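# Move white-capped square bottle from fridge to workbench

## Task

Remove the square bottle with the white cap from the refrigerator (its left door is already latched open) and set it upright on the workbench. Everything else in the refrigerator must stay where it was. The bottle must end standing, not knocked over or leaning; a fallen or tilted bottle means failure.

## Robot and tools

ROBOT. A LinearBot: an omnidirectional wheeled base with a column about 1.7 m high. A carriage slides along the column (lift_m) and holds two identical six-joint arms, left and right, each ending in a two-finger gripper. Arm bases sit roughly 0.57 m + lift_m above the floor, and carriage parts hang about 0.15 m lower. A hand reaches up to 0.78 m from its shoulder but only about 0.38 m beneath its arm base. A hand is roughly 0.16 m long and 0.1 m wide (0.14 m opened). The wrist camera sticks out 0.11 m to one side of joint 6's axis. Fingertips narrow to about 0.005 m thick in the closing direction and 0.02 m wide. Parked arm: joints 1-6 at 0, 0.05, 0.05, 1.45, 0, 0. With both parked, the footprint is about 0.85 m wide by 0.65 m long.

CAMERAS. carriage_camera is fixed on the carriage, facing forward, tipped about 20 degrees down. left_wrist_camera and right_wrist_camera look out beyond their fingertips. A pinhole+radial calibration (K, D, T_world_to_cam, pos_world; 'world' = base frame) is given for each, with small per-scene errors that grow for wrist cameras at long reach.

FRAMES. Base frame: origin on the floor below the base centre, x forward, y left, z up, metres. left_hand and right_hand report the midpoint between that gripper's pads in this frame, plus quat_wxyz (hand z runs along the fingers, they open along hand y; a hand pointing straight up with joints 1, 5, 6 at 0 reads (1, 0, 0, 0)). Readings tend to sit above the true hand, more so at long reach. Odometry frame is the base frame as it was at scene start; base_odometry only counts wheel rotation, so slip shows as travel; heading in rad, left positive, -3.142 to 3.142.

move. One action per call, plus optional cameras (list of carriage_camera, left_wrist_camera, right_wrist_camera or all; omitted or null = all, [] = none). Action keys:
- base: an object with exactly one key, a relative offset from where the base last reported itself: translate_m (forward +, -2 to 2 m), strafe_m (left +, -2 to 2 m) or rotate_rad (counter-clockwise/left +, -6.3 to 6.3 rad).
- joints: a single object for both arms, keyed by name, each value an absolute target. lift_m 0 to 1 m. For prefix left_ or right_: joint1_rad -2.617 to 3.054 (yaw about vertical, 0 ahead, + left); joint2_rad 0 to 3.141 (shoulder: 0 upper arm level pointing back, 1.57 vertical, 3.14 level forward); joint3_rad 0 to 3.141 (elbow, 0 folded, 3.14 straight); joint4_rad -1.57 to 1.57 (wrist pitch, + lifts fingertips); joint5_rad -1.57 to 1.57 (wrist yaw, + swings fingertips right, the reverse of joint1); joint6_rad -2.094 to 2.094 (roll about the fingers, + clockwise seen from the forearm); gripper_m 0 to 0.093 m (pad gap). A joint not named keeps its previous target and may still be pushing.
- speeds: caps for this action only: translate_m and strafe_m 0.02-0.5 m/s, rotate_rad 0.05-1.57 rad/s, lift_m 0.08-0.25 m/s; the top value is the default.
- min_time_s: 0.1-8 s, lowest duration for each arm/gripper motion; steadier straight-line paths.
All motions begin together. An action lasts at most 15 s; a base move is cut at 14 s (time_out). An unknown key makes the call invalid; an out-of-range value gets it refused. After a refusal, or a stop that blocks the command, the remaining move, wait and finished_scene calls of the same reply are skipped.

RESULTS. 'move' reads done or the worst status. base_status/joint_status per motion: done (for the base: wheels turned the full amount, slip or not), off_target (resting short, may still push), contact_stop or time_out (target dropped, holding), not_followed (a self-collision check withheld arm targets; the gripper still acts), limit_stop_at_motor_heat. on_its_own lists uncommanded behaviour; 'held at' is a target, not a reading. 'pictures' names image order. motor_effort: percent of maximum, + toward larger joint values, bracket = peak; large per-motor error. Joint torques follow joint order, joints 1-3 wrap sign beyond ±28 N m. A falling lift_m effort while lowering means a hand or load is resting on something. Gripper: on a hard part at full force the reading is up to 0.005 m below its width; closed empty reads 0.000-0.002. Release by commanding well above the reading.

wait: seconds 0-10, no new command, returns state and images; cameras as in move.
zoom_image: camera name and region [x0, y0, x1, y1] in pixels of that camera's latest image, at most 504 x 504; the camera must be in the newest images.
read_manual: section "licences" (only option); no motion.
finished_scene: scene (this scene's number); irreversible, the goal must hold without the robot.

CAUTIONS. The sim keeps running while you deliberate, holding the last command. Arms have no contact stop: a blocked arm keeps pushing and snaps to its target once free. Base drives ignore the arms, so an arm can bend against furniture while the drive reports done; a slow drive can shove loose furniture. If pinned, back off about 0.2 m the way you came (or turn back); raising the lift frees a carriage resting on something. Never reverse under a table edge until the column strikes it. Tipping risk rises with a high carriage, stretched or loaded arms, pushing/pulling and abrupt stops; only images reveal a lean. Keep the arms from striking or pressing each other. To untangle withheld arms, send one its current readings with joint1 turned away, then the other in a later action. Outstretched or loaded arms heat: MOTOR HOT appears at 75 °C, and at 100 °C the arm and gripper go limp for 30-60 s (OVER-TEMPERATURE FAULT), dropping its load; park the arm to cool. About 1 kg makes a level hand sag 7-25 cm. Gripper force is roughly 45-70 N per pad. Avoid drops, releasing moving objects, slams, hard hits and lifting wheels off the floor.

Each tool is called after "Request:" in YAML: its name, and indented under it one key for each argument.

## Session

Request:
move:
  cameras: ["carriage_camera"]

Request:
move:
  base: {"rotate_rad": -1.57}
  cameras: ["carriage_camera"]

Scene clock: 0.00 s.
Joint torques (N m): no reading
base_odometry: x=+0.000 y=+0.000 heading=+0.000
base_status: not commanded
joint_positions: lift_m=+0.300 left_joint1_rad=-0.007 left_joint2_rad=+0.050 left_joint3_rad=+0.032 left_joint4_rad=+1.420 left_joint5_rad=+0.044 left_joint6_rad=+0.030 left_gripper_m=+0.09396 right_joint1_rad=+0.008 right_joint2_rad=+0.053 right_joint3_rad=+0.060 right_joint4_rad=+1.485 right_joint5_rad=+0.002 right_joint6_rad=-0.014 right_gripper_m=+0.09396
joint_status: not commanded
motor_effort: lift_m=+24 drive_wheels=-1
left_hand: x=+0.2762 y=+0.2938 z=+1.2770 quat_wxyz=(+0.996, +0.024, +0.083, +0.010) (m; base frame)
right_hand: x=+0.2532 y=-0.3019 z=+1.2865 quat_wxyz=(+0.999, +0.001, +0.040, -0.003) (m; base frame)
pictures: carriage_camera
camera_calibration:
carriage_camera: T_world_to_cam=[[0.0454457, -0.998547, 0.0289474, -0.039313], [-0.353787, -0.0431872, -0.934329, 1.22887], [0.934221, 0.03222, -0.355235, 0.336645], [0, 0, 0, 1]] pos_world=[0.122044, 0.00296896, 1.2689]

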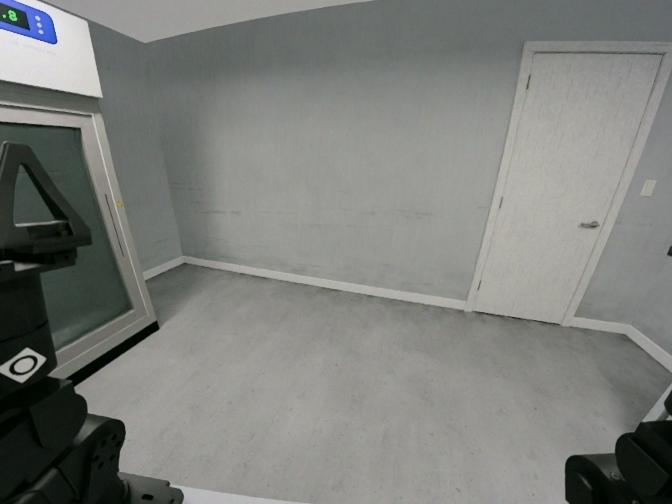

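Scene clock: 3.10 s.
Joint torques (N m): left_arm=[0.34 3.71 4.97 0.03 -0.06 0] | right_arm=[0.05 3.33 6.05 -0.3 -0.02 -0.16]
move: done
base_odometry: x=+0.000 y=+0.000 heading=-1.570
base_status: done
joint_positions: lift_m=+0.300 left_joint1_rad=-0.007 left_joint2_rad=+0.050 left_joint3_rad=+0.032 left_joint4_rad=+1.419 left_joint5_rad=+0.044 left_joint6_rad=+0.030 left_gripper_m=+0.09397 right_joint1_rad=+0.008 right_joint2_rad=+0.053 right_joint3_rad=+0.060 right_joint4_rad=+1.484 right_joint5_rad=+0.002 right_joint6_rad=-0.014 right_gripper_m=+0.09397
joint_status: not commanded
motor_effort: lift_m=+24(24) drive_wheels=+5(14)
left_hand: x=+0.2765 y=+0.2938 z=+1.2769 quat_wxyz=(+0.996, +0.024, +0.084, +0.010) (m; base frame)
right_hand: x=+0.2533 y=-0.3019 z=+1.2865 quat_wxyz=(+0.999, +0.001, +0.040, -0.003) (m; base frame)
pictures: carriage_camera
camera_calibration:
carriage_camera: T_world_to_cam=[[0.0454457, -0.998547, 0.0289474, -0.039313], [-0.353787, -0.0431872, -0.934329, 1.22887], [0.934221, 0.03222, -0.355235, 0.336645], [0, 0, 0, 1]] pos_world=[0.122044, 0.00296896, 1.2689]

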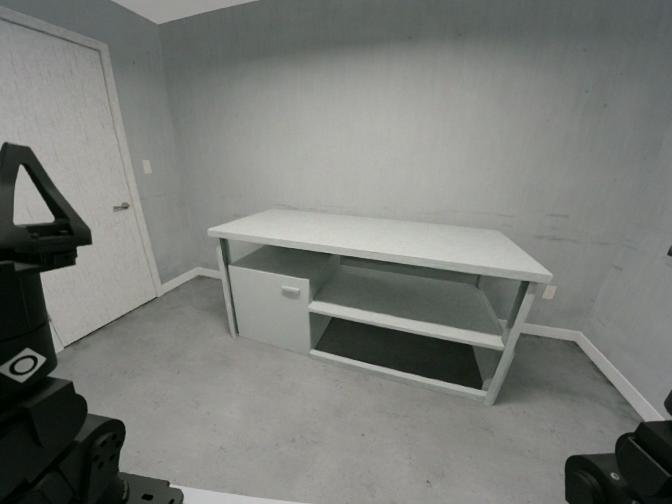

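Request:
move:
  base: {"rotate_rad": 2.89}
  joints: {"lift_m": 0.6}
  cameras: ["carriage_camera"]

Request:
zoom_image:
  camera: "carriage_camera"
  region: [200, 110, 420, 275]

Scene clock: 23.63 s.
Joint torques (N m): left_arm=[0.36 3.71 4.97 0.06 -0.06 0] | right_arm=[-0.01 3.34 6.05 -0.27 -0.02 -0.16]
move: done
base_odometry: x=+0.000 y=+0.000 heading=+1.320
base_status: done
joint_positions: lift_m=+0.600 left_joint1_rad=-0.007 left_joint2_rad=+0.050 left_joint3_rad=+0.032 left_joint4_rad=+1.417 left_joint5_rad=+0.044 left_joint6_rad=+0.030 left_gripper_m=+0.09398 right_joint1_rad=+0.008 right_joint2_rad=+0.053 right_joint3_rad=+0.060 right_joint4_rad=+1.482 right_joint5_rad=+0.002 right_joint6_rad=-0.014 right_gripper_m=+0.09398
joint_status: all done
motor_effort: lift_m=+26(31) drive_wheels=+4(15)
left_hand: x=+0.2770 y=+0.2938 z=+1.5766 quat_wxyz=(+0.996, +0.024, +0.085, +0.010) (m; base frame)
right_hand: x=+0.2540 y=-0.3019 z=+1.5863 quat_wxyz=(+0.999, +0.001, +0.041, -0.003) (m; base frame)
pictures: carriage_camera
camera_calibration:
carriage_camera: T_world_to_cam=[[0.0454457, -0.998547, 0.0289474, -0.0479921], [-0.353787, -0.0431872, -0.934329, 1.50901], [0.934221, 0.03222, -0.355235, 0.443153], [0, 0, 0, 1]] pos_world=[0.122044, 0.00296896, 1.56872]

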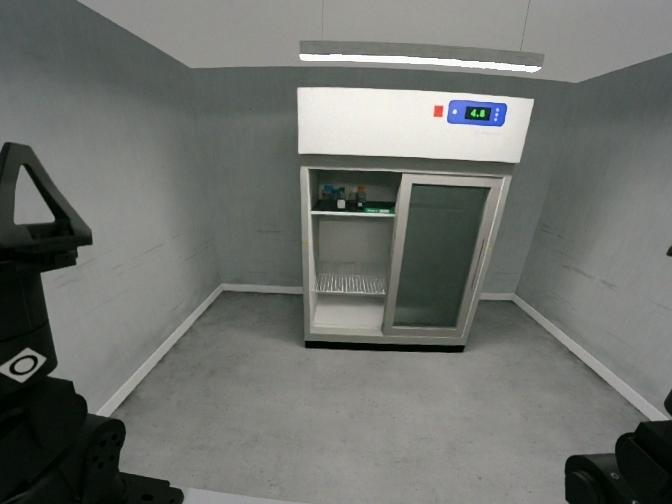

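Scaled by 2.291 from the camera's 672x504 image, which has a finer 960x720 frame.

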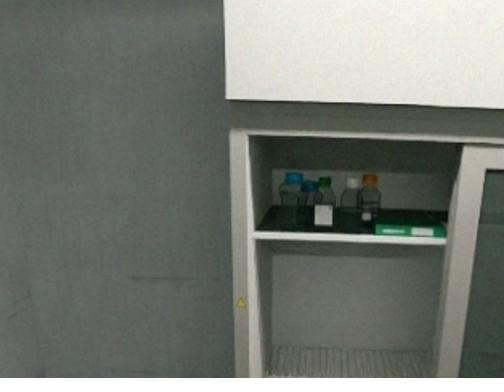

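Request:
move:
  base: {"rotate_rad": 0.03}
  joints: {"lift_m": 0.615, "left_joint1_rad": 0, "left_joint2_rad": 1.576, "left_joint3_rad": 0.70, "left_joint4_rad": 0.877, "left_joint5_rad": 0, "left_joint6_rad": 0, "left_gripper_m": 0.075}
  min_time_s: 2.0
  cameras: []

Request:
move:
  base: {"translate_m": 0.88}
  speeds: {"translate_m": 0.4}
  cameras: ["carriage_camera"]

Request:
zoom_image:
  camera: "carriage_camera"
  region: [240, 130, 460, 295]

Request:
move:
  base: {"strafe_m": -0.41}
  cameras: ["carriage_camera", "left_wrist_camera"]

Request:
zoom_image:
  camera: "carriage_camera"
  region: [170, 130, 400, 290]

Scene clock: 68.23 s.
Joint torques (N m): left_arm=[0.88 -6.49 7.69 2.17 -0.15 -0.12] | right_arm=[0.05 3.34 6.05 -0.28 -0.02 -0.16]
move: done
base_odometry: x=+0.000 y=+0.000 heading=+1.350
base_status: done
joint_positions: lift_m=+0.615 left_joint1_rad=-0.006 left_joint2_rad=+1.568 left_joint3_rad=+0.672 left_joint4_rad=+0.887 left_joint5_rad=+0.009 left_joint6_rad=+0.012 left_gripper_m=+0.07514 right_joint1_rad=+0.008 right_joint2_rad=+0.053 right_joint3_rad=+0.060 right_joint4_rad=+1.482 right_joint5_rad=+0.002 right_joint6_rad=-0.014 right_gripper_m=+0.09398
joint_status: all done
motor_effort: lift_m=+26(31) drive_wheels=+4(12)
left_hand: x=+0.6979 y=+0.2973 z=+1.3884 quat_wxyz=(+0.704, +0.010, +0.710, -0.001) (m; base frame)
right_hand: x=+0.2538 y=-0.3019 z=+1.6013 quat_wxyz=(+0.999, +0.001, +0.041, -0.003) (m; base frame)
pictures: none
No camera images: "cameras" was empty.

Scene clock: 72.33 s.
Joint torques (N m): left_arm=[0.85 -6.48 7.65 2.19 -0.12 -0.11] | right_arm=[0.05 3.34 6.06 -0.28 -0.02 -0.16]
move: done
base_odometry: x=+0.192 y=+0.859 heading=+1.350
base_status: done
joint_positions: lift_m=+0.615 left_joint1_rad=-0.006 left_joint2_rad=+1.568 left_joint3_rad=+0.672 left_joint4_rad=+0.884 left_joint5_rad=+0.008 left_joint6_rad=+0.011 left_gripper_m=+0.07514 right_joint1_rad=+0.008 right_joint2_rad=+0.053 right_joint3_rad=+0.060 right_joint4_rad=+1.484 right_joint5_rad=+0.002 right_joint6_rad=-0.014 right_gripper_m=+0.09398
joint_status: not commanded
motor_effort: lift_m=+26(26) drive_wheels=-4(19)
left_hand: x=+0.6979 y=+0.2976 z=+1.3877 quat_wxyz=(+0.703, +0.009, +0.711, -0.001) (m; base frame)
right_hand: x=+0.2534 y=-0.3019 z=+1.6013 quat_wxyz=(+0.999, +0.001, +0.040, -0.003) (m; base frame)
pictures: carriage_camera
camera_calibration:
carriage_camera: T_world_to_cam=[[0.0454457, -0.998547, 0.0289474, -0.0484258], [-0.353787, -0.0431872, -0.934329, 1.523], [0.934221, 0.03222, -0.355235, 0.448474], [0, 0, 0, 1]] pos_world=[0.122044, 0.00296896, 1.5837]

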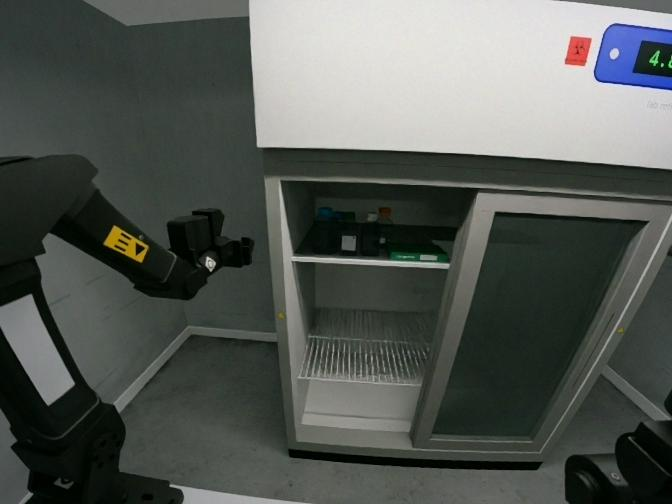

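Scaled by 2.291 from the camera's 672x504 image, which has a finer 960x720 frame.

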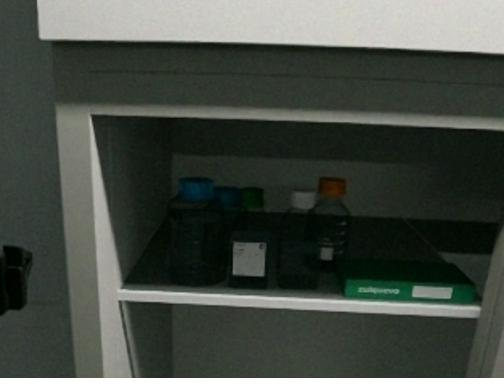

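Scene clock: 75.33 s.
Joint torques (N m): left_arm=[0.64 -6.52 7.69 2.21 -0.11 -0.11] | right_arm=[-0.02 3.32 6.04 -0.3 -0.02 -0.16]
move: done
base_odometry: x=+0.592 y=+0.770 heading=+1.351
base_status: done
joint_positions: lift_m=+0.615 left_joint1_rad=-0.004 left_joint2_rad=+1.568 left_joint3_rad=+0.672 left_joint4_rad=+0.884 left_joint5_rad=+0.006 left_joint6_rad=+0.011 left_gripper_m=+0.07514 right_joint1_rad=+0.009 right_joint2_rad=+0.053 right_joint3_rad=+0.060 right_joint4_rad=+1.484 right_joint5_rad=+0.002 right_joint6_rad=-0.014 right_gripper_m=+0.09398
joint_status: not commanded
motor_effort: lift_m=+26(26) drive_wheels=-1(12)
left_hand: x=+0.6980 y=+0.2989 z=+1.3876 quat_wxyz=(+0.703, +0.008, +0.712, +0.000) (m; base frame)
right_hand: x=+0.2535 y=-0.3019 z=+1.6013 quat_wxyz=(+0.999, +0.001, +0.040, -0.003) (m; base frame)
pictures: carriage_camera, left_wrist_camera
camera_calibration:
carriage_camera: T_world_to_cam=[[0.0454457, -0.998547, 0.0289474, -0.0484258], [-0.353787, -0.0431872, -0.934329, 1.523], [0.934221, 0.03222, -0.355235, 0.448474], [0, 0, 0, 1]] pos_world=[0.122044, 0.00296896, 1.5837]
left_wrist_camera: T_world_to_cam=[[-0.00459722, -0.99977, 0.0209262, 0.271719], [-0.617011, -0.0136321, -0.786837, 1.52594], [0.786941, -0.016529, -0.616806, 0.434888], [0, 0, 0, 1]] pos_world=[0.600538, 0.299647, 1.46322]

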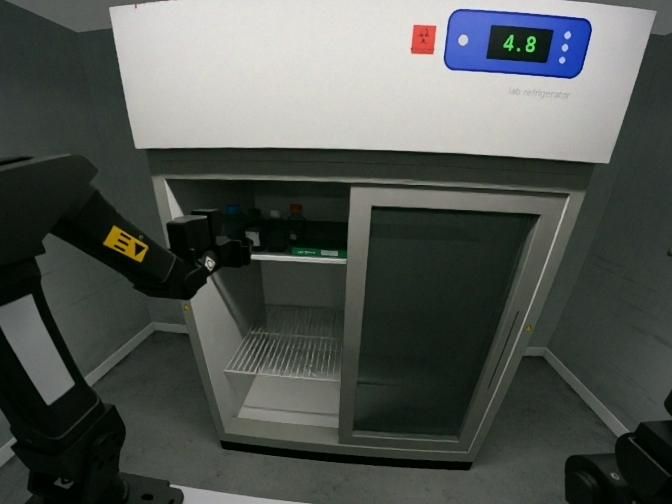

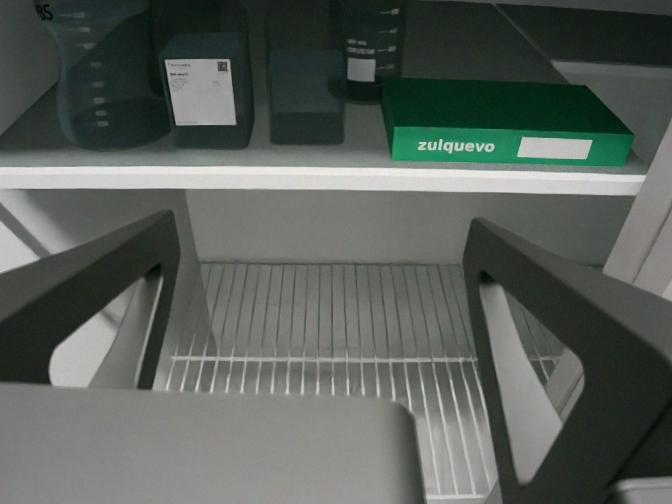

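Scaled by 2.191 from the camera's 672x504 image, which has a finer 960x720 frame.

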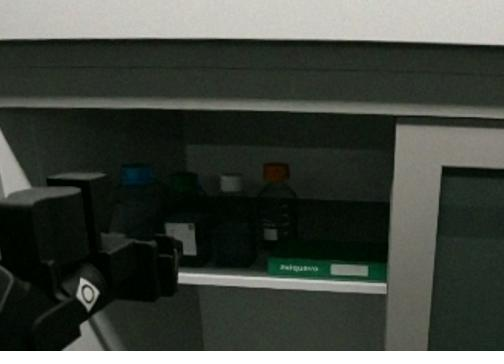

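Request:
move:
  base: {"translate_m": 0.31}
  joints: {"lift_m": 0.617}
  speeds: {"translate_m": 0.2}
  cameras: ["carriage_camera", "left_wrist_camera"]

Scene clock: 114.63 s.
Joint torques (N m): left_arm=[0.66 -6.53 7.5 2.22 -0.11 -0.11] | right_arm=[-0.02 3.37 6.05 -0.29 -0.02 -0.15]
move: done
base_odometry: x=+0.660 y=+1.072 heading=+1.350
base_status: done
joint_positions: lift_m=+0.617 left_joint1_rad=-0.004 left_joint2_rad=+1.569 left_joint3_rad=+0.674 left_joint4_rad=+0.881 left_joint5_rad=+0.006 left_joint6_rad=+0.011 left_gripper_m=+0.07514 right_joint1_rad=+0.009 right_joint2_rad=+0.053 right_joint3_rad=+0.060 right_joint4_rad=+1.484 right_joint5_rad=+0.002 right_joint6_rad=-0.014 right_gripper_m=+0.09398
joint_status: all done
motor_effort: lift_m=+26(29) drive_wheels=+2(13)
left_hand: x=+0.6984 y=+0.2989 z=+1.3897 quat_wxyz=(+0.702, +0.008, +0.712, +0.000) (m; base frame)
right_hand: x=+0.2534 y=-0.3019 z=+1.6032 quat_wxyz=(+0.999, +0.001, +0.040, -0.003) (m; base frame)
pictures: carriage_camera, left_wrist_camera
camera_calibration:
carriage_camera: T_world_to_cam=[[0.0454457, -0.998547, 0.0289474, -0.0484815], [-0.353787, -0.0431872, -0.934329, 1.5248], [0.934221, 0.03222, -0.355235, 0.449158], [0, 0, 0, 1]] pos_world=[0.122044, 0.00296896, 1.58563]
left_wrist_camera: T_world_to_cam=[[-0.00458126, -0.999771, 0.0209268, 0.271665], [-0.617611, -0.0136298, -0.786366, 1.52758], [0.786471, -0.0165272, -0.617407, 0.43697], [0, 0, 0, 1]] pos_world=[0.601029, 0.299645, 1.46534]

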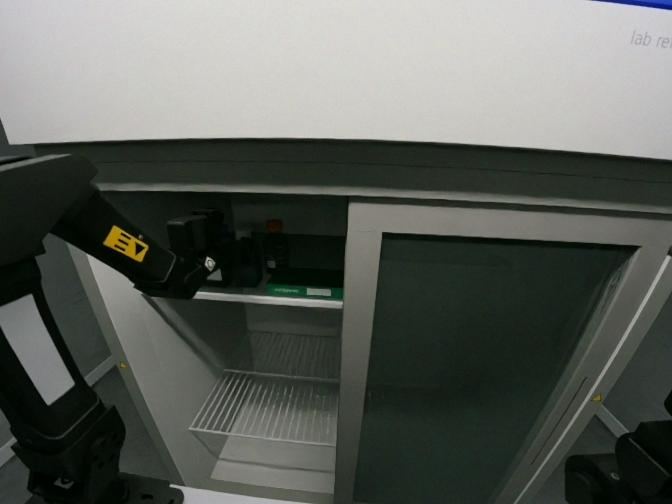

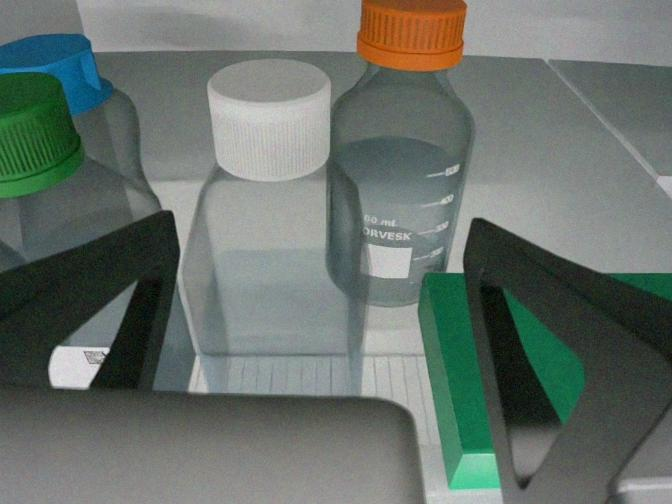

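Request:
move:
  base: {"strafe_m": 0.020}
  cameras: []

Request:
move:
  base: {"translate_m": 0.05}
  speeds: {"translate_m": 0.08}
  cameras: ["left_wrist_camera"]

Scene clock: 132.53 s.
Joint torques (N m): left_arm=[0.36 -6.58 7.49 2.23 -0.09 -0.11] | right_arm=[0.08 3.36 6.05 -0.3 -0.02 -0.16]
move: done
base_odometry: x=+0.641 y=+1.076 heading=+1.350
base_status: done
joint_positions: lift_m=+0.617 left_joint1_rad=-0.001 left_joint2_rad=+1.569 left_joint3_rad=+0.674 left_joint4_rad=+0.881 left_joint5_rad=+0.005 left_joint6_rad=+0.011 left_gripper_m=+0.07514 right_joint1_rad=+0.008 right_joint2_rad=+0.053 right_joint3_rad=+0.060 right_joint4_rad=+1.484 right_joint5_rad=+0.002 right_joint6_rad=-0.014 right_gripper_m=+0.09398
joint_status: not commanded
motor_effort: lift_m=+26(26) drive_wheels=-3(8)
left_hand: x=+0.6984 y=+0.3006 z=+1.3897 quat_wxyz=(+0.702, +0.006, +0.712, +0.002) (m; base frame)
right_hand: x=+0.2534 y=-0.3019 z=+1.6032 quat_wxyz=(+0.999, +0.001, +0.040, -0.003) (m; base frame)
pictures: none
No camera images: "cameras" was empty.

Scene clock: 133.87 s.
Joint torques (N m): left_arm=[0.39 -6.71 7.49 2.25 -0.09 -0.11] | right_arm=[0.03 3.32 6.16 -0.32 -0.02 -0.15]
move: done
base_odometry: x=+0.652 y=+1.125 heading=+1.350
base_status: done
joint_positions: lift_m=+0.617 left_joint1_rad=-0.001 left_joint2_rad=+1.569 left_joint3_rad=+0.674 left_joint4_rad=+0.881 left_joint5_rad=+0.005 left_joint6_rad=+0.011 left_gripper_m=+0.07514 right_joint1_rad=+0.008 right_joint2_rad=+0.053 right_joint3_rad=+0.060 right_joint4_rad=+1.484 right_joint5_rad=+0.002 right_joint6_rad=-0.014 right_gripper_m=+0.09398
joint_status: not commanded
motor_effort: lift_m=+26(26) drive_wheels=+5(11)
left_hand: x=+0.6984 y=+0.3006 z=+1.3897 quat_wxyz=(+0.702, +0.006, +0.712, +0.002) (m; base frame)
right_hand: x=+0.2533 y=-0.3019 z=+1.6032 quat_wxyz=(+0.999, +0.001, +0.040, -0.003) (m; base frame)
pictures: left_wrist_camera
camera_calibration:
left_wrist_camera: T_world_to_cam=[[0.0000004786, -0.999773, 0.0212876, 0.269647], [-0.617544, -0.0167438, -0.786358, 1.52849], [0.786537, -0.0131456, -0.617404, 0.435925], [0, 0, 0, 1]] pos_world=[0.601035, 0.300909, 1.46534]

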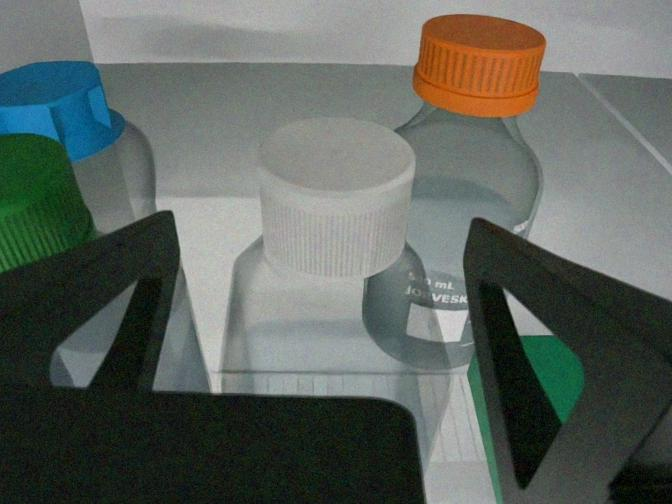

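Request:
move:
  base: {"strafe_m": -0.004}
  cameras: []

Request:
move:
  base: {"translate_m": 0.037}
  speeds: {"translate_m": 0.06}
  cameras: ["left_wrist_camera"]

Request:
move:
  joints: {"left_gripper_m": 0.049}
  min_time_s: 1.0
  cameras: ["left_wrist_camera"]

Scene clock: 146.20 s.
Joint torques (N m): left_arm=[0.38 -6.57 7.51 2.23 -0.08 -0.11] | right_arm=[0.01 3.34 6 -0.31 -0.03 -0.16]
move: done
base_odometry: x=+0.655 y=+1.124 heading=+1.351
base_status: done
joint_positions: lift_m=+0.617 left_joint1_rad=+0.000 left_joint2_rad=+1.569 left_joint3_rad=+0.674 left_joint4_rad=+0.881 left_joint5_rad=+0.004 left_joint6_rad=+0.011 left_gripper_m=+0.07514 right_joint1_rad=+0.009 right_joint2_rad=+0.053 right_joint3_rad=+0.060 right_joint4_rad=+1.484 right_joint5_rad=+0.002 right_joint6_rad=-0.014 right_gripper_m=+0.09398
joint_status: not commanded
motor_effort: lift_m=+26(26) drive_wheels=+3(8)
left_hand: x=+0.6984 y=+0.3009 z=+1.3897 quat_wxyz=(+0.702, +0.005, +0.712, +0.002) (m; base frame)
right_hand: x=+0.2533 y=-0.3019 z=+1.6032 quat_wxyz=(+0.999, +0.001, +0.040, -0.003) (m; base frame)
pictures: none
No camera images: "cameras" was empty.

Scene clock: 147.33 s.
Joint torques (N m): left_arm=[0.38 -6.57 7.5 2.22 -0.08 -0.11] | right_arm=[0.08 3.37 6.04 -0.32 -0.02 -0.16]
move: done
base_odometry: x=+0.664 y=+1.161 heading=+1.350
base_status: done
joint_positions: lift_m=+0.617 left_joint1_rad=+0.000 left_joint2_rad=+1.569 left_joint3_rad=+0.674 left_joint4_rad=+0.881 left_joint5_rad=+0.004 left_joint6_rad=+0.011 left_gripper_m=+0.07514 right_joint1_rad=+0.009 right_joint2_rad=+0.053 right_joint3_rad=+0.060 right_joint4_rad=+1.485 right_joint5_rad=+0.002 right_joint6_rad=-0.014 right_gripper_m=+0.09398
joint_status: not commanded
motor_effort: lift_m=+26(26) drive_wheels=-4(12)
left_hand: x=+0.6984 y=+0.3009 z=+1.3897 quat_wxyz=(+0.702, +0.005, +0.712, +0.002) (m; base frame)
right_hand: x=+0.2532 y=-0.3019 z=+1.6032 quat_wxyz=(+0.999, +0.001, +0.040, -0.003) (m; base frame)
pictures: left_wrist_camera
camera_calibration:
left_wrist_camera: T_world_to_cam=[[0.00114458, -0.999773, 0.0212773, 0.269171], [-0.617524, -0.0174424, -0.786359, 1.52869], [0.786551, -0.0122392, -0.617404, 0.435645], [0, 0, 0, 1]] pos_world=[0.601036, 0.301106, 1.46534]

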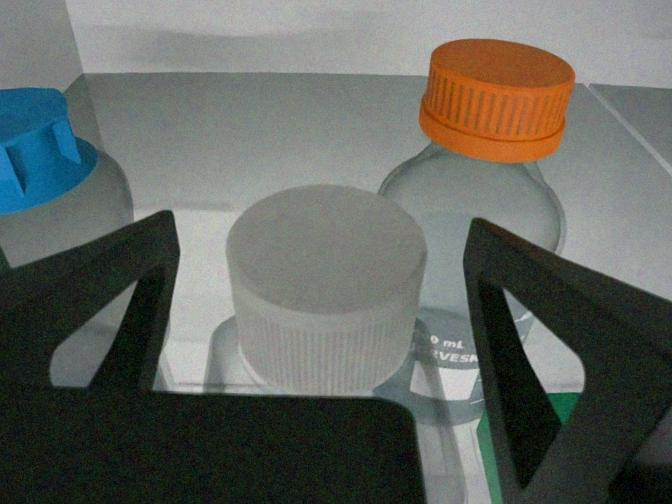

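Scene clock: 148.60 s.
Joint torques (N m): left_arm=[0.39 -6.58 7.49 2.22 -0.08 -0.11] | right_arm=[0.02 3.34 6.04 -0.3 -0.02 -0.16]
move: done
base_odometry: x=+0.664 y=+1.161 heading=+1.350
base_status: not commanded
joint_positions: lift_m=+0.617 left_joint1_rad=+0.000 left_joint2_rad=+1.569 left_joint3_rad=+0.674 left_joint4_rad=+0.881 left_joint5_rad=+0.004 left_joint6_rad=+0.011 left_gripper_m=+0.04914 right_joint1_rad=+0.009 right_joint2_rad=+0.053 right_joint3_rad=+0.060 right_joint4_rad=+1.485 right_joint5_rad=+0.002 right_joint6_rad=-0.014 right_gripper_m=+0.09398
joint_status: all done
motor_effort: lift_m=+26(26) drive_wheels=-4(6)
left_hand: x=+0.6984 y=+0.3009 z=+1.3897 quat_wxyz=(+0.702, +0.005, +0.712, +0.002) (m; base frame)
right_hand: x=+0.2532 y=-0.3019 z=+1.6032 quat_wxyz=(+0.999, +0.001, +0.040, -0.003) (m; base frame)
pictures: left_wrist_camera
camera_calibration:
left_wrist_camera: T_world_to_cam=[[0.00114458, -0.999773, 0.0212773, 0.269171], [-0.617524, -0.0174424, -0.786359, 1.52869], [0.786551, -0.0122392, -0.617404, 0.435645], [0, 0, 0, 1]] pos_world=[0.601036, 0.301106, 1.46534]

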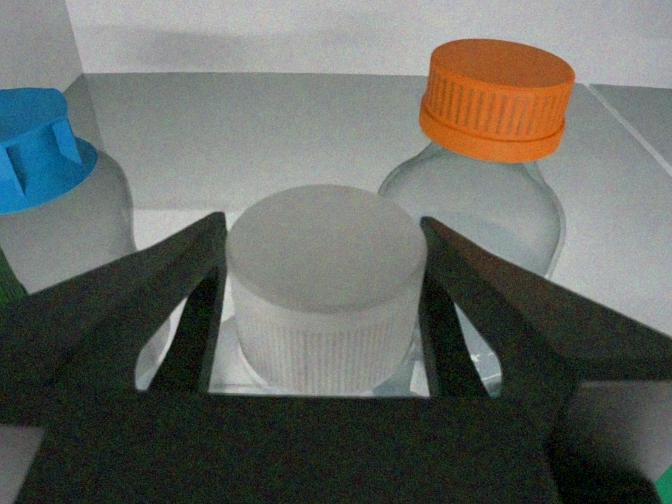

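Request:
move:
  joints: {"left_gripper_m": 0.036}
  min_time_s: 1.2
  cameras: []

Request:
move:
  joints: {"lift_m": 0.640, "left_joint4_rad": 1.0}
  speeds: {"lift_m": 0.08}
  min_time_s: 0.8
  cameras: ["left_wrist_camera", "carriage_camera"]

Request:
zoom_image:
  camera: "carriage_camera"
  region: [100, 170, 370, 350]

Scene clock: 166.73 s.
Joint torques (N m): left_arm=[0.35 -6.58 7.49 2.23 -0.08 -0.11] | right_arm=[0.02 3.34 6.06 -0.31 -0.02 -0.16]
move: off_target
base_odometry: x=+0.664 y=+1.161 heading=+1.350
base_status: not commanded
joint_positions: lift_m=+0.617 left_joint1_rad=+0.000 left_joint2_rad=+1.569 left_joint3_rad=+0.674 left_joint4_rad=+0.881 left_joint5_rad=+0.004 left_joint6_rad=+0.009 left_gripper_m=+0.04146 right_joint1_rad=+0.009 right_joint2_rad=+0.053 right_joint3_rad=+0.060 right_joint4_rad=+1.485 right_joint5_rad=+0.002 right_joint6_rad=-0.014 right_gripper_m=+0.09398
joint_status: left_gripper_m off_target (ended at +0.04149, target +0.03600)
motor_effort: lift_m=+26(26) drive_wheels=-3(9)
left_hand: x=+0.6984 y=+0.3009 z=+1.3897 quat_wxyz=(+0.702, +0.005, +0.712, +0.002) (m; base frame)
right_hand: x=+0.2532 y=-0.3019 z=+1.6032 quat_wxyz=(+0.999, +0.001, +0.040, -0.003) (m; base frame)
pictures: none
No camera images: "cameras" was empty.

Scene clock: 167.83 s.
Joint torques (N m): left_arm=[0.36 -8.32 7.43 3.49 -0.08 -0.08] | right_arm=[0.02 3.38 6.02 -0.31 -0.02 -0.16]
move: off_target
base_odometry: x=+0.664 y=+1.161 heading=+1.350
base_status: not commanded
joint_positions: lift_m=+0.640 left_joint1_rad=+0.000 left_joint2_rad=+1.589 left_joint3_rad=+0.674 left_joint4_rad=+0.894 left_joint5_rad=+0.004 left_joint6_rad=+0.009 left_gripper_m=+0.04145 right_joint1_rad=+0.009 right_joint2_rad=+0.053 right_joint3_rad=+0.060 right_joint4_rad=+1.485 right_joint5_rad=+0.002 right_joint6_rad=-0.014 right_gripper_m=+0.09398
joint_status: left_joint4_rad off_target (ended at +0.894, target +1.000); the others done
motor_effort: lift_m=+26(31) drive_wheels=-4(7)
left_hand: x=+0.7005 y=+0.3009 z=+1.4071 quat_wxyz=(+0.700, +0.005, +0.714, +0.002) (m; base frame)
right_hand: x=+0.2532 y=-0.3019 z=+1.6262 quat_wxyz=(+0.999, +0.001, +0.040, -0.003) (m; base frame)
pictures: carriage_camera, left_wrist_camera
camera_calibration:
carriage_camera: T_world_to_cam=[[0.0454457, -0.998547, 0.0289474, -0.0491472], [-0.353787, -0.0431872, -0.934329, 1.54629], [0.934221, 0.03222, -0.355235, 0.457327], [0, 0, 0, 1]] pos_world=[0.122044, 0.00296896, 1.60862]
left_wrist_camera: T_world_to_cam=[[0.00171093, -0.99973, 0.0231654, 0.265797], [-0.622907, -0.0191877, -0.78206, 1.54191], [0.782294, -0.0130919, -0.622772, 0.455546], [0, 0, 0, 1]] pos_world=[0.603641, 0.301275, 1.48341]

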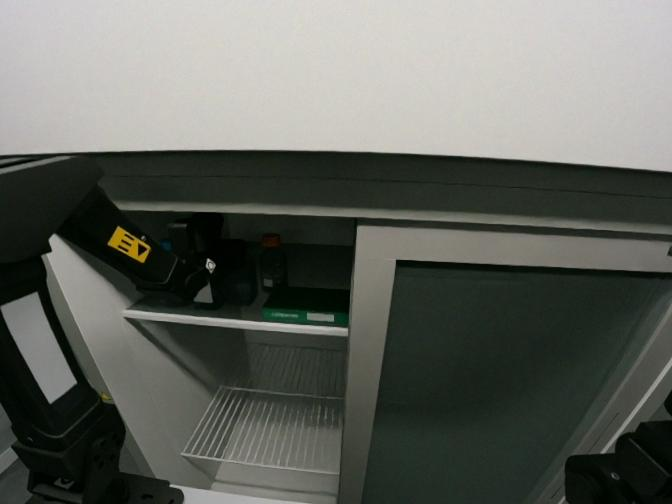

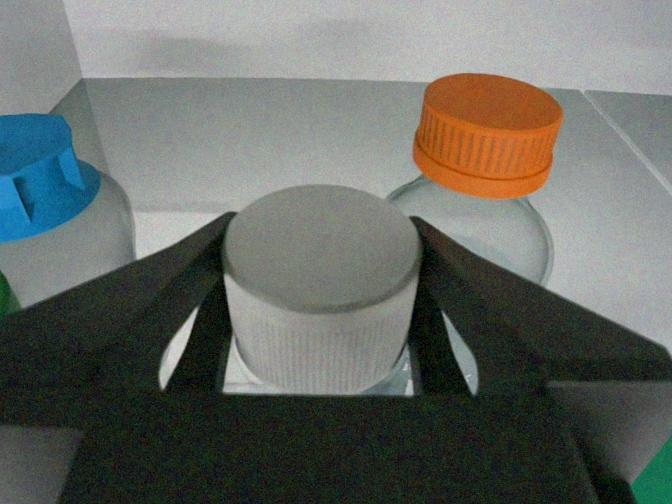

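Scaled by 1.867 from the camera's 672x504 image, which has a finer 960x720 frame.

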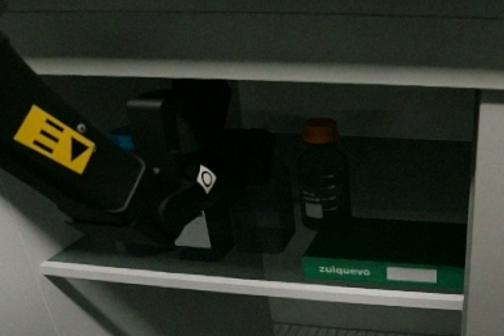

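Request:
move:
  base: {"translate_m": -0.1}
  speeds: {"translate_m": 0.07}
  cameras: ["left_wrist_camera", "carriage_camera"]

Scene clock: 192.23 s.
Joint torques (N m): left_arm=[0.39 -8.43 7.45 3.46 -0.08 -0.09] | right_arm=[0.02 3.38 6.05 -0.3 -0.02 -0.16]
move: done
base_odometry: x=+0.642 y=+1.063 heading=+1.350
base_status: done
joint_positions: lift_m=+0.640 left_joint1_rad=+0.000 left_joint2_rad=+1.590 left_joint3_rad=+0.674 left_joint4_rad=+0.897 left_joint5_rad=+0.004 left_joint6_rad=+0.009 left_gripper_m=+0.04145 right_joint1_rad=+0.009 right_joint2_rad=+0.053 right_joint3_rad=+0.060 right_joint4_rad=+1.484 right_joint5_rad=+0.002 right_joint6_rad=-0.014 right_gripper_m=+0.09398
joint_status: not commanded
motor_effort: lift_m=+26(26) drive_wheels=+2(12)
left_hand: x=+0.7006 y=+0.3009 z=+1.4074 quat_wxyz=(+0.701, +0.005, +0.713, +0.002) (m; base frame)
right_hand: x=+0.2534 y=-0.3019 z=+1.6262 quat_wxyz=(+0.999, +0.001, +0.040, -0.003) (m; base frame)
pictures: carriage_camera, left_wrist_camera
camera_calibration:
carriage_camera: T_world_to_cam=[[0.0454457, -0.998547, 0.0289474, -0.0491472], [-0.353787, -0.0431872, -0.934329, 1.54629], [0.934221, 0.03222, -0.355235, 0.457327], [0, 0, 0, 1]] pos_world=[0.122044, 0.00296896, 1.60862]
left_wrist_camera: T_world_to_cam=[[0.0016579, -0.99973, 0.02317, 0.26582], [-0.621116, -0.0191883, -0.783484, 1.543], [0.783717, -0.0130923, -0.62098, 0.452129], [0, 0, 0, 1]] pos_world=[0.603599, 0.301275, 1.48352]

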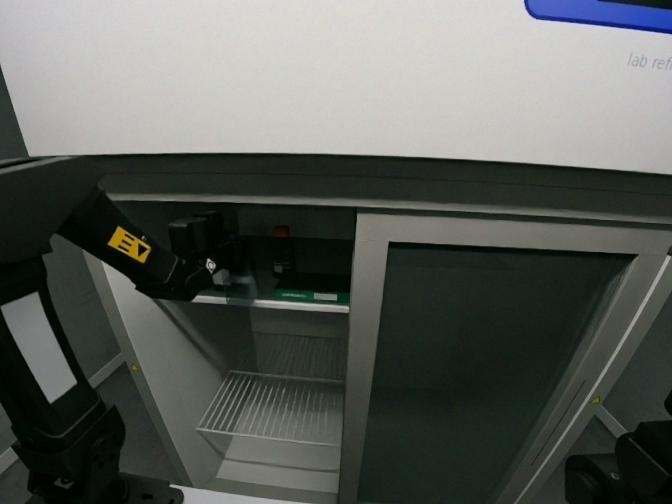

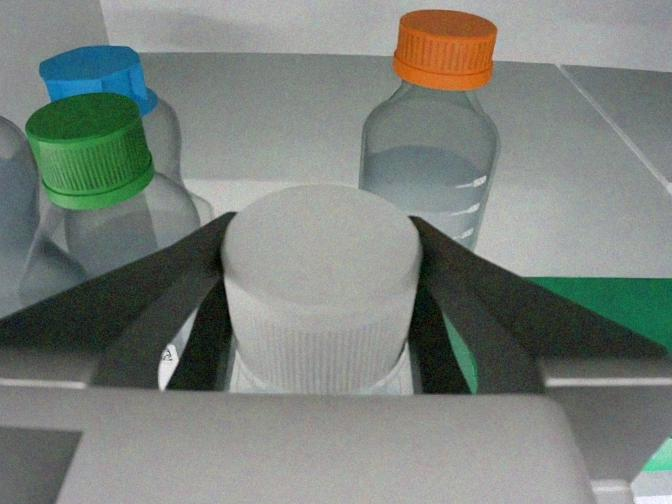

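Request:
move:
  base: {"translate_m": -0.4}
  speeds: {"translate_m": 0.25}
  cameras: ["carriage_camera"]

Request:
move:
  base: {"rotate_rad": -3.14}
  joints: {"lift_m": 0.4}
  speeds: {"rotate_rad": 1.0, "lift_m": 0.12}
  cameras: ["carriage_camera", "left_wrist_camera"]

Scene clock: 222.67 s.
Joint torques (N m): left_arm=[0.34 -8.53 7.43 3.46 -0.08 -0.09] | right_arm=[0.01 3.32 6.04 -0.28 -0.02 -0.16]
move: done
base_odometry: x=+0.555 y=+0.673 heading=+1.350
base_status: done
joint_positions: lift_m=+0.640 left_joint1_rad=+0.000 left_joint2_rad=+1.591 left_joint3_rad=+0.674 left_joint4_rad=+0.898 left_joint5_rad=+0.004 left_joint6_rad=+0.009 left_gripper_m=+0.04145 right_joint1_rad=+0.009 right_joint2_rad=+0.053 right_joint3_rad=+0.060 right_joint4_rad=+1.483 right_joint5_rad=+0.002 right_joint6_rad=-0.014 right_gripper_m=+0.09398
joint_status: not commanded
motor_effort: lift_m=+26(26) drive_wheels=+0(11)
left_hand: x=+0.7007 y=+0.3009 z=+1.4072 quat_wxyz=(+0.701, +0.005, +0.713, +0.002) (m; base frame)
right_hand: x=+0.2536 y=-0.3019 z=+1.6262 quat_wxyz=(+0.999, +0.001, +0.040, -0.003) (m; base frame)
pictures: carriage_camera
camera_calibration:
carriage_camera: T_world_to_cam=[[0.0454457, -0.998547, 0.0289474, -0.0491472], [-0.353787, -0.0431872, -0.934329, 1.54629], [0.934221, 0.03222, -0.355235, 0.457327], [0, 0, 0, 1]] pos_world=[0.122044, 0.00296896, 1.60862]

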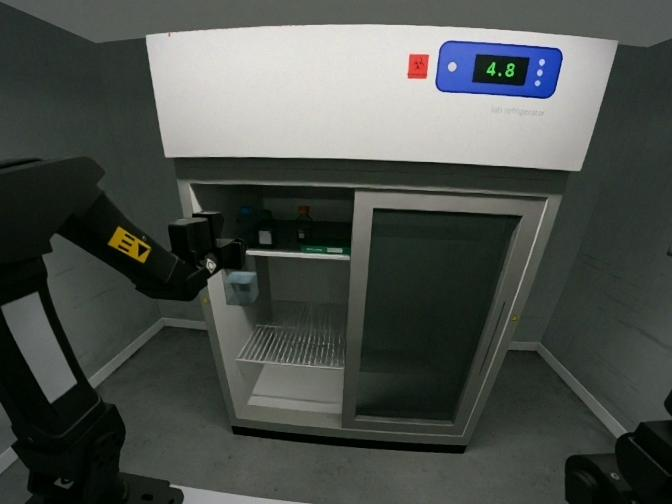

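Scene clock: 227.37 s.
Joint torques (N m): left_arm=[0.34 -9.22 7.41 3.42 -0.05 -0.08] | right_arm=[0.02 3.36 6.05 -0.27 -0.02 -0.15]
move: done
base_odometry: x=+0.555 y=+0.673 heading=-1.790
base_status: done
joint_positions: lift_m=+0.400 left_joint1_rad=+0.000 left_joint2_rad=+1.599 left_joint3_rad=+0.674 left_joint4_rad=+0.902 left_joint5_rad=+0.001 left_joint6_rad=+0.008 left_gripper_m=+0.04145 right_joint1_rad=+0.009 right_joint2_rad=+0.053 right_joint3_rad=+0.060 right_joint4_rad=+1.482 right_joint5_rad=+0.002 right_joint6_rad=-0.014 right_gripper_m=+0.09400
joint_status: all done
motor_effort: lift_m=+22(23) drive_wheels=+5(13)
left_hand: x=+0.7016 y=+0.3014 z=+1.1650 quat_wxyz=(+0.699, +0.003, +0.715, +0.002) (m; base frame)
right_hand: x=+0.2539 y=-0.3019 z=+1.3867 quat_wxyz=(+0.999, +0.001, +0.041, -0.003) (m; base frame)
pictures: carriage_camera, left_wrist_camera
camera_calibration:
carriage_camera: T_world_to_cam=[[0.0454457, -0.998547, 0.0289474, -0.0422158], [-0.353787, -0.0431872, -0.934329, 1.32256], [0.934221, 0.03222, -0.355235, 0.372266], [0, 0, 0, 1]] pos_world=[0.122044, 0.00296896, 1.36917]
left_wrist_camera: T_world_to_cam=[[0.0044588, -0.999696, 0.024244, 0.268667], [-0.624643, -0.0217169, -0.780608, 1.35354], [0.780898, -0.0116633, -0.62455, 0.306559], [0, 0, 0, 1]] pos_world=[0.604891, 0.301556, 1.24153]

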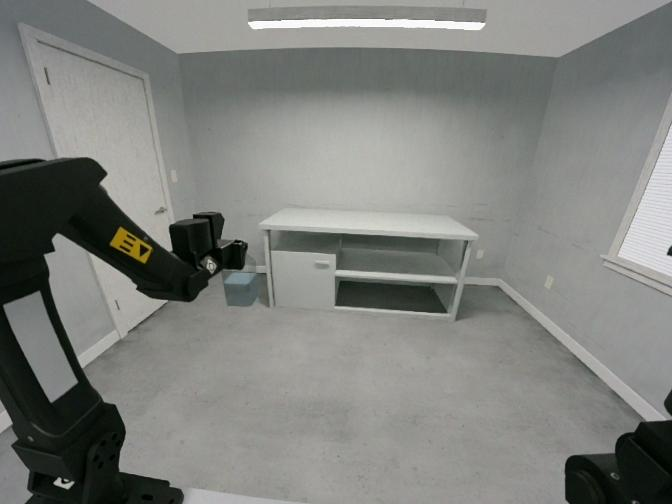

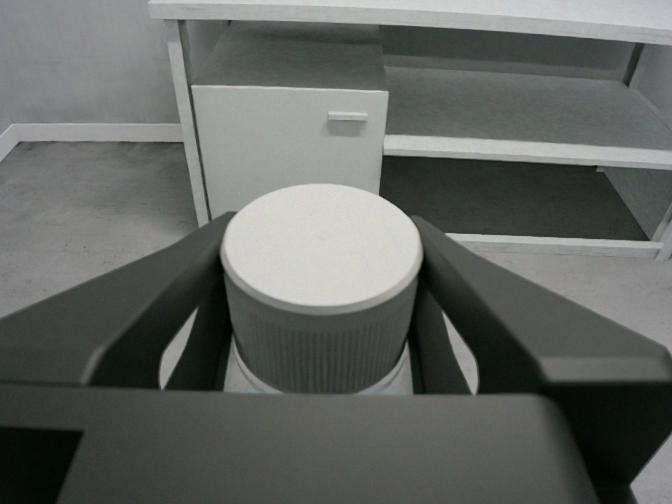

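Request:
move:
  base: {"translate_m": 1.05}
  speeds: {"translate_m": 0.35}
  cameras: ["carriage_camera", "left_wrist_camera"]

Scene clock: 247.70 s.
Joint torques (N m): left_arm=[0.35 -9.22 7.25 3.41 -0.05 -0.08] | right_arm=[0.01 3.36 6.06 -0.28 -0.02 -0.16]
move: done
base_odometry: x=+0.326 y=-0.352 heading=-1.790
base_status: done
joint_positions: lift_m=+0.400 left_joint1_rad=+0.000 left_joint2_rad=+1.599 left_joint3_rad=+0.674 left_joint4_rad=+0.902 left_joint5_rad=+0.001 left_joint6_rad=+0.008 left_gripper_m=+0.04145 right_joint1_rad=+0.009 right_joint2_rad=+0.053 right_joint3_rad=+0.060 right_joint4_rad=+1.482 right_joint5_rad=+0.002 right_joint6_rad=-0.014 right_gripper_m=+0.09400
joint_status: not commanded
motor_effort: lift_m=+22(22) drive_wheels=-5(20)
left_hand: x=+0.7016 y=+0.3014 z=+1.1650 quat_wxyz=(+0.699, +0.003, +0.715, +0.002) (m; base frame)
right_hand: x=+0.2538 y=-0.3019 z=+1.3868 quat_wxyz=(+0.999, +0.001, +0.041, -0.003) (m; base frame)
pictures: carriage_camera, left_wrist_camera
camera_calibration:
carriage_camera: T_world_to_cam=[[0.0454457, -0.998547, 0.0289474, -0.0422158], [-0.353787, -0.0431872, -0.934329, 1.32256], [0.934221, 0.03222, -0.355235, 0.372266], [0, 0, 0, 1]] pos_world=[0.122044, 0.00296896, 1.36917]
left_wrist_camera: T_world_to_cam=[[0.0044588, -0.999696, 0.024244, 0.268667], [-0.624643, -0.0217169, -0.780608, 1.35354], [0.780898, -0.0116633, -0.62455, 0.30656], [0, 0, 0, 1]] pos_world=[0.604891, 0.301556, 1.24153]

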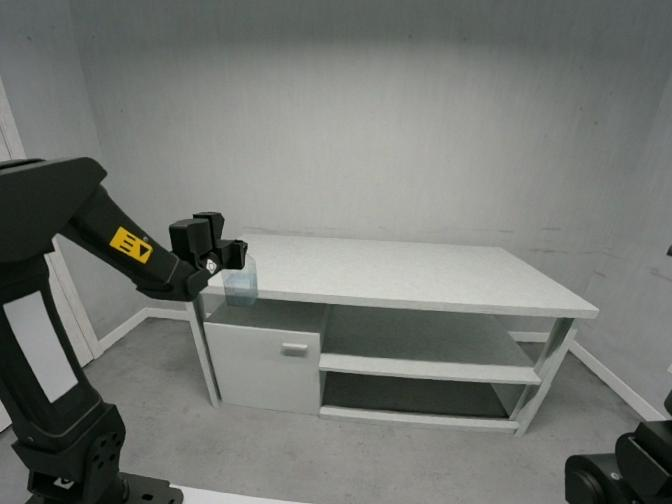

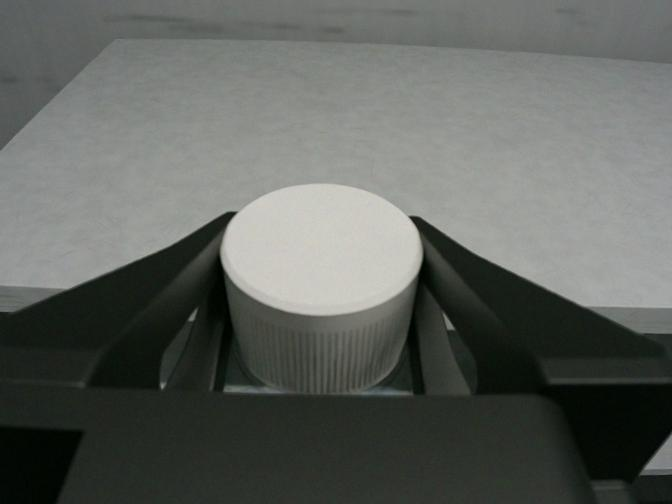

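Request:
move:
  base: {"translate_m": 0.41}
  joints: {"lift_m": 0.32}
  speeds: {"translate_m": 0.2, "lift_m": 0.08}
  cameras: ["carriage_camera", "left_wrist_camera"]

Scene clock: 267.23 s.
Joint torques (N m): left_arm=[0.36 -9.28 7.36 3.41 -0.05 -0.08] | right_arm=[-0.01 3.33 6.04 -0.3 -0.02 -0.16]
move: done
base_odometry: x=+0.236 y=-0.752 heading=-1.791
base_status: done
joint_positions: lift_m=+0.320 left_joint1_rad=+0.000 left_joint2_rad=+1.599 left_joint3_rad=+0.674 left_joint4_rad=+0.901 left_joint5_rad=+0.001 left_joint6_rad=+0.008 left_gripper_m=+0.04145 right_joint1_rad=+0.009 right_joint2_rad=+0.053 right_joint3_rad=+0.060 right_joint4_rad=+1.485 right_joint5_rad=+0.002 right_joint6_rad=-0.014 right_gripper_m=+0.09400
joint_status: all done
motor_effort: lift_m=+22(22) drive_wheels=-7(16)
left_hand: x=+0.7016 y=+0.3014 z=+1.0846 quat_wxyz=(+0.699, +0.003, +0.715, +0.002) (m; base frame)
right_hand: x=+0.2532 y=-0.3019 z=+1.3068 quat_wxyz=(+0.999, +0.001, +0.040, -0.003) (m; base frame)
pictures: carriage_camera, left_wrist_camera
camera_calibration:
carriage_camera: T_world_to_cam=[[0.0454457, -0.998547, 0.0289474, -0.0399006], [-0.353787, -0.0431872, -0.934329, 1.24784], [0.934221, 0.03222, -0.355235, 0.343856], [0, 0, 0, 1]] pos_world=[0.122044, 0.00296896, 1.2892]
left_wrist_camera: T_world_to_cam=[[0.00448654, -0.999696, 0.0242386, 0.270601], [-0.625536, -0.0217166, -0.779893, 1.2907], [0.780182, -0.0116631, -0.625443, 0.25783], [0, 0, 0, 1]] pos_world=[0.605012, 0.301556, 1.16131]

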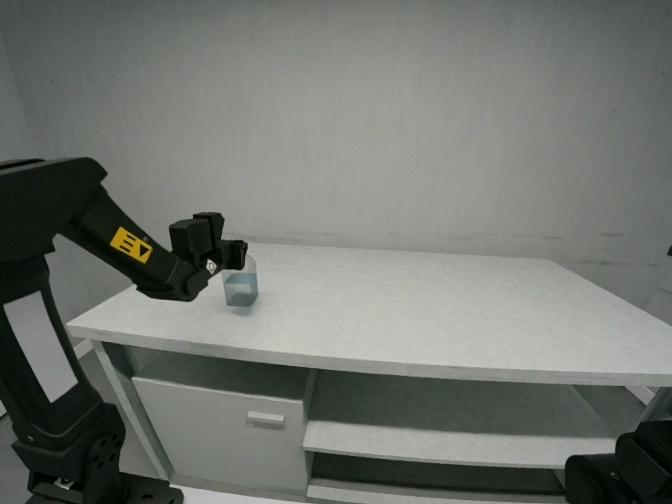

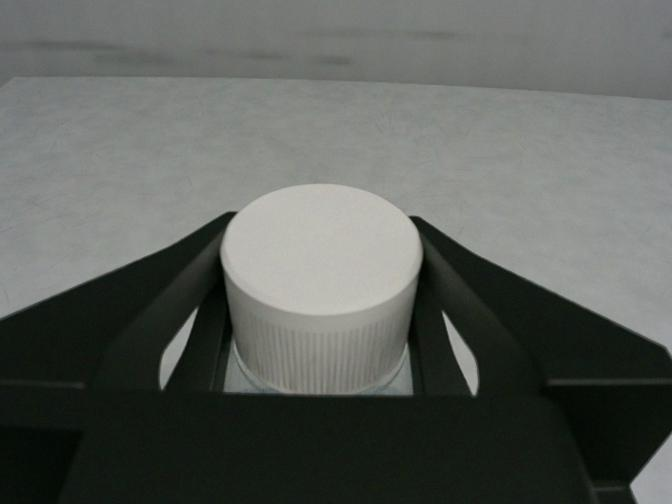

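Request:
move:
  joints: {"lift_m": 0.28}
  speeds: {"lift_m": 0.1}
  cameras: ["carriage_camera"]

Request:
move:
  joints: {"lift_m": 0.268, "left_joint4_rad": 0.88}
  speeds: {"lift_m": 0.08}
  min_time_s: 0.8
  cameras: ["carriage_camera", "left_wrist_camera"]

Scene clock: 283.80 s.
Joint torques (N m): left_arm=[0.36 -9.29 7.53 3.43 -0.04 -0.08] | right_arm=[0.03 3.3 6.05 -0.31 -0.02 -0.16]
move: done
base_odometry: x=+0.236 y=-0.752 heading=-1.791
base_status: not commanded
joint_positions: lift_m=+0.280 left_joint1_rad=+0.000 left_joint2_rad=+1.599 left_joint3_rad=+0.674 left_joint4_rad=+0.900 left_joint5_rad=+0.001 left_joint6_rad=+0.008 left_gripper_m=+0.04145 right_joint1_rad=+0.009 right_joint2_rad=+0.053 right_joint3_rad=+0.060 right_joint4_rad=+1.484 right_joint5_rad=+0.002 right_joint6_rad=-0.014 right_gripper_m=+0.09400
joint_status: all done
motor_effort: lift_m=+22(23) drive_wheels=-9(10)
left_hand: x=+0.7016 y=+0.3014 z=+1.0443 quat_wxyz=(+0.698, +0.003, +0.716, +0.002) (m; base frame)
right_hand: x=+0.2533 y=-0.3019 z=+1.2667 quat_wxyz=(+0.999, +0.001, +0.040, -0.003) (m; base frame)
pictures: carriage_camera
camera_calibration:
carriage_camera: T_world_to_cam=[[0.0454457, -0.998547, 0.0289474, -0.0387408], [-0.353787, -0.0431872, -0.934329, 1.2104], [0.934221, 0.03222, -0.355235, 0.329622], [0, 0, 0, 1]] pos_world=[0.122044, 0.00296896, 1.24913]

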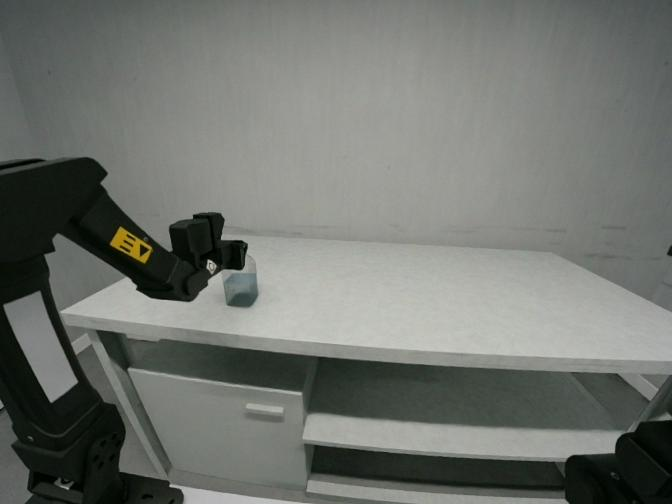

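Scene clock: 284.90 s.
Joint torques (N m): left_arm=[0.35 -9.14 7.35 1.96 -0.05 -0.08] | right_arm=[0.01 3.34 6.04 -0.3 -0.02 -0.15]
move: done
base_odometry: x=+0.236 y=-0.752 heading=-1.791
base_status: not commanded
joint_positions: lift_m=+0.268 left_joint1_rad=+0.000 left_joint2_rad=+1.598 left_joint3_rad=+0.675 left_joint4_rad=+0.908 left_joint5_rad=+0.001 left_joint6_rad=+0.008 left_gripper_m=+0.04145 right_joint1_rad=+0.009 right_joint2_rad=+0.053 right_joint3_rad=+0.060 right_joint4_rad=+1.485 right_joint5_rad=+0.002 right_joint6_rad=-0.014 right_gripper_m=+0.09400
joint_status: all done
motor_effort: lift_m=+22(22) drive_wheels=+4(9)
left_hand: x=+0.7016 y=+0.3014 z=+1.0354 quat_wxyz=(+0.702, +0.003, +0.712, +0.002) (m; base frame)
right_hand: x=+0.2532 y=-0.3019 z=+1.2548 quat_wxyz=(+0.999, +0.001, +0.040, -0.003) (m; base frame)
pictures: carriage_camera, left_wrist_camera
camera_calibration:
carriage_camera: T_world_to_cam=[[0.0454457, -0.998547, 0.0289474, -0.0383956], [-0.353787, -0.0431872, -0.934329, 1.19926], [0.934221, 0.03222, -0.355235, 0.325386], [0, 0, 0, 1]] pos_world=[0.122044, 0.00296896, 1.2372]
left_wrist_camera: T_world_to_cam=[[0.00426443, -0.999696, 0.0242816, 0.271907], [-0.61837, -0.0217189, -0.785587, 1.25314], [0.785876, -0.0116649, -0.618274, 0.215586], [0, 0, 0, 1]] pos_world=[0.604319, 0.301556, 1.11114]

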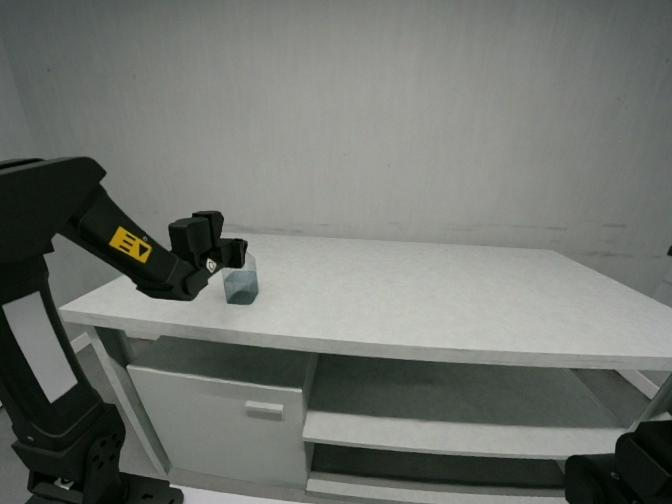

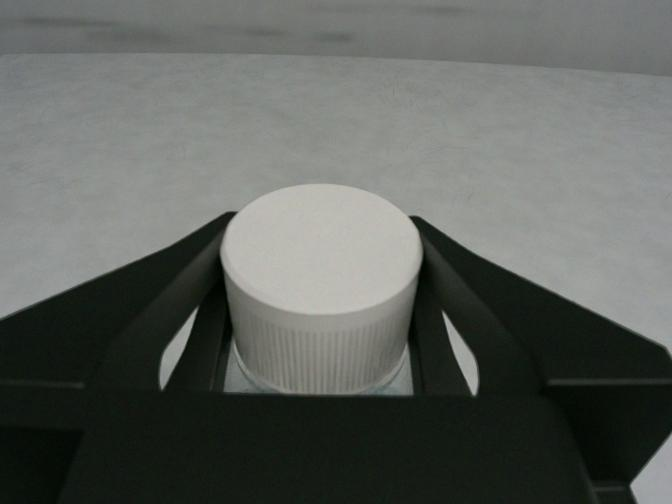

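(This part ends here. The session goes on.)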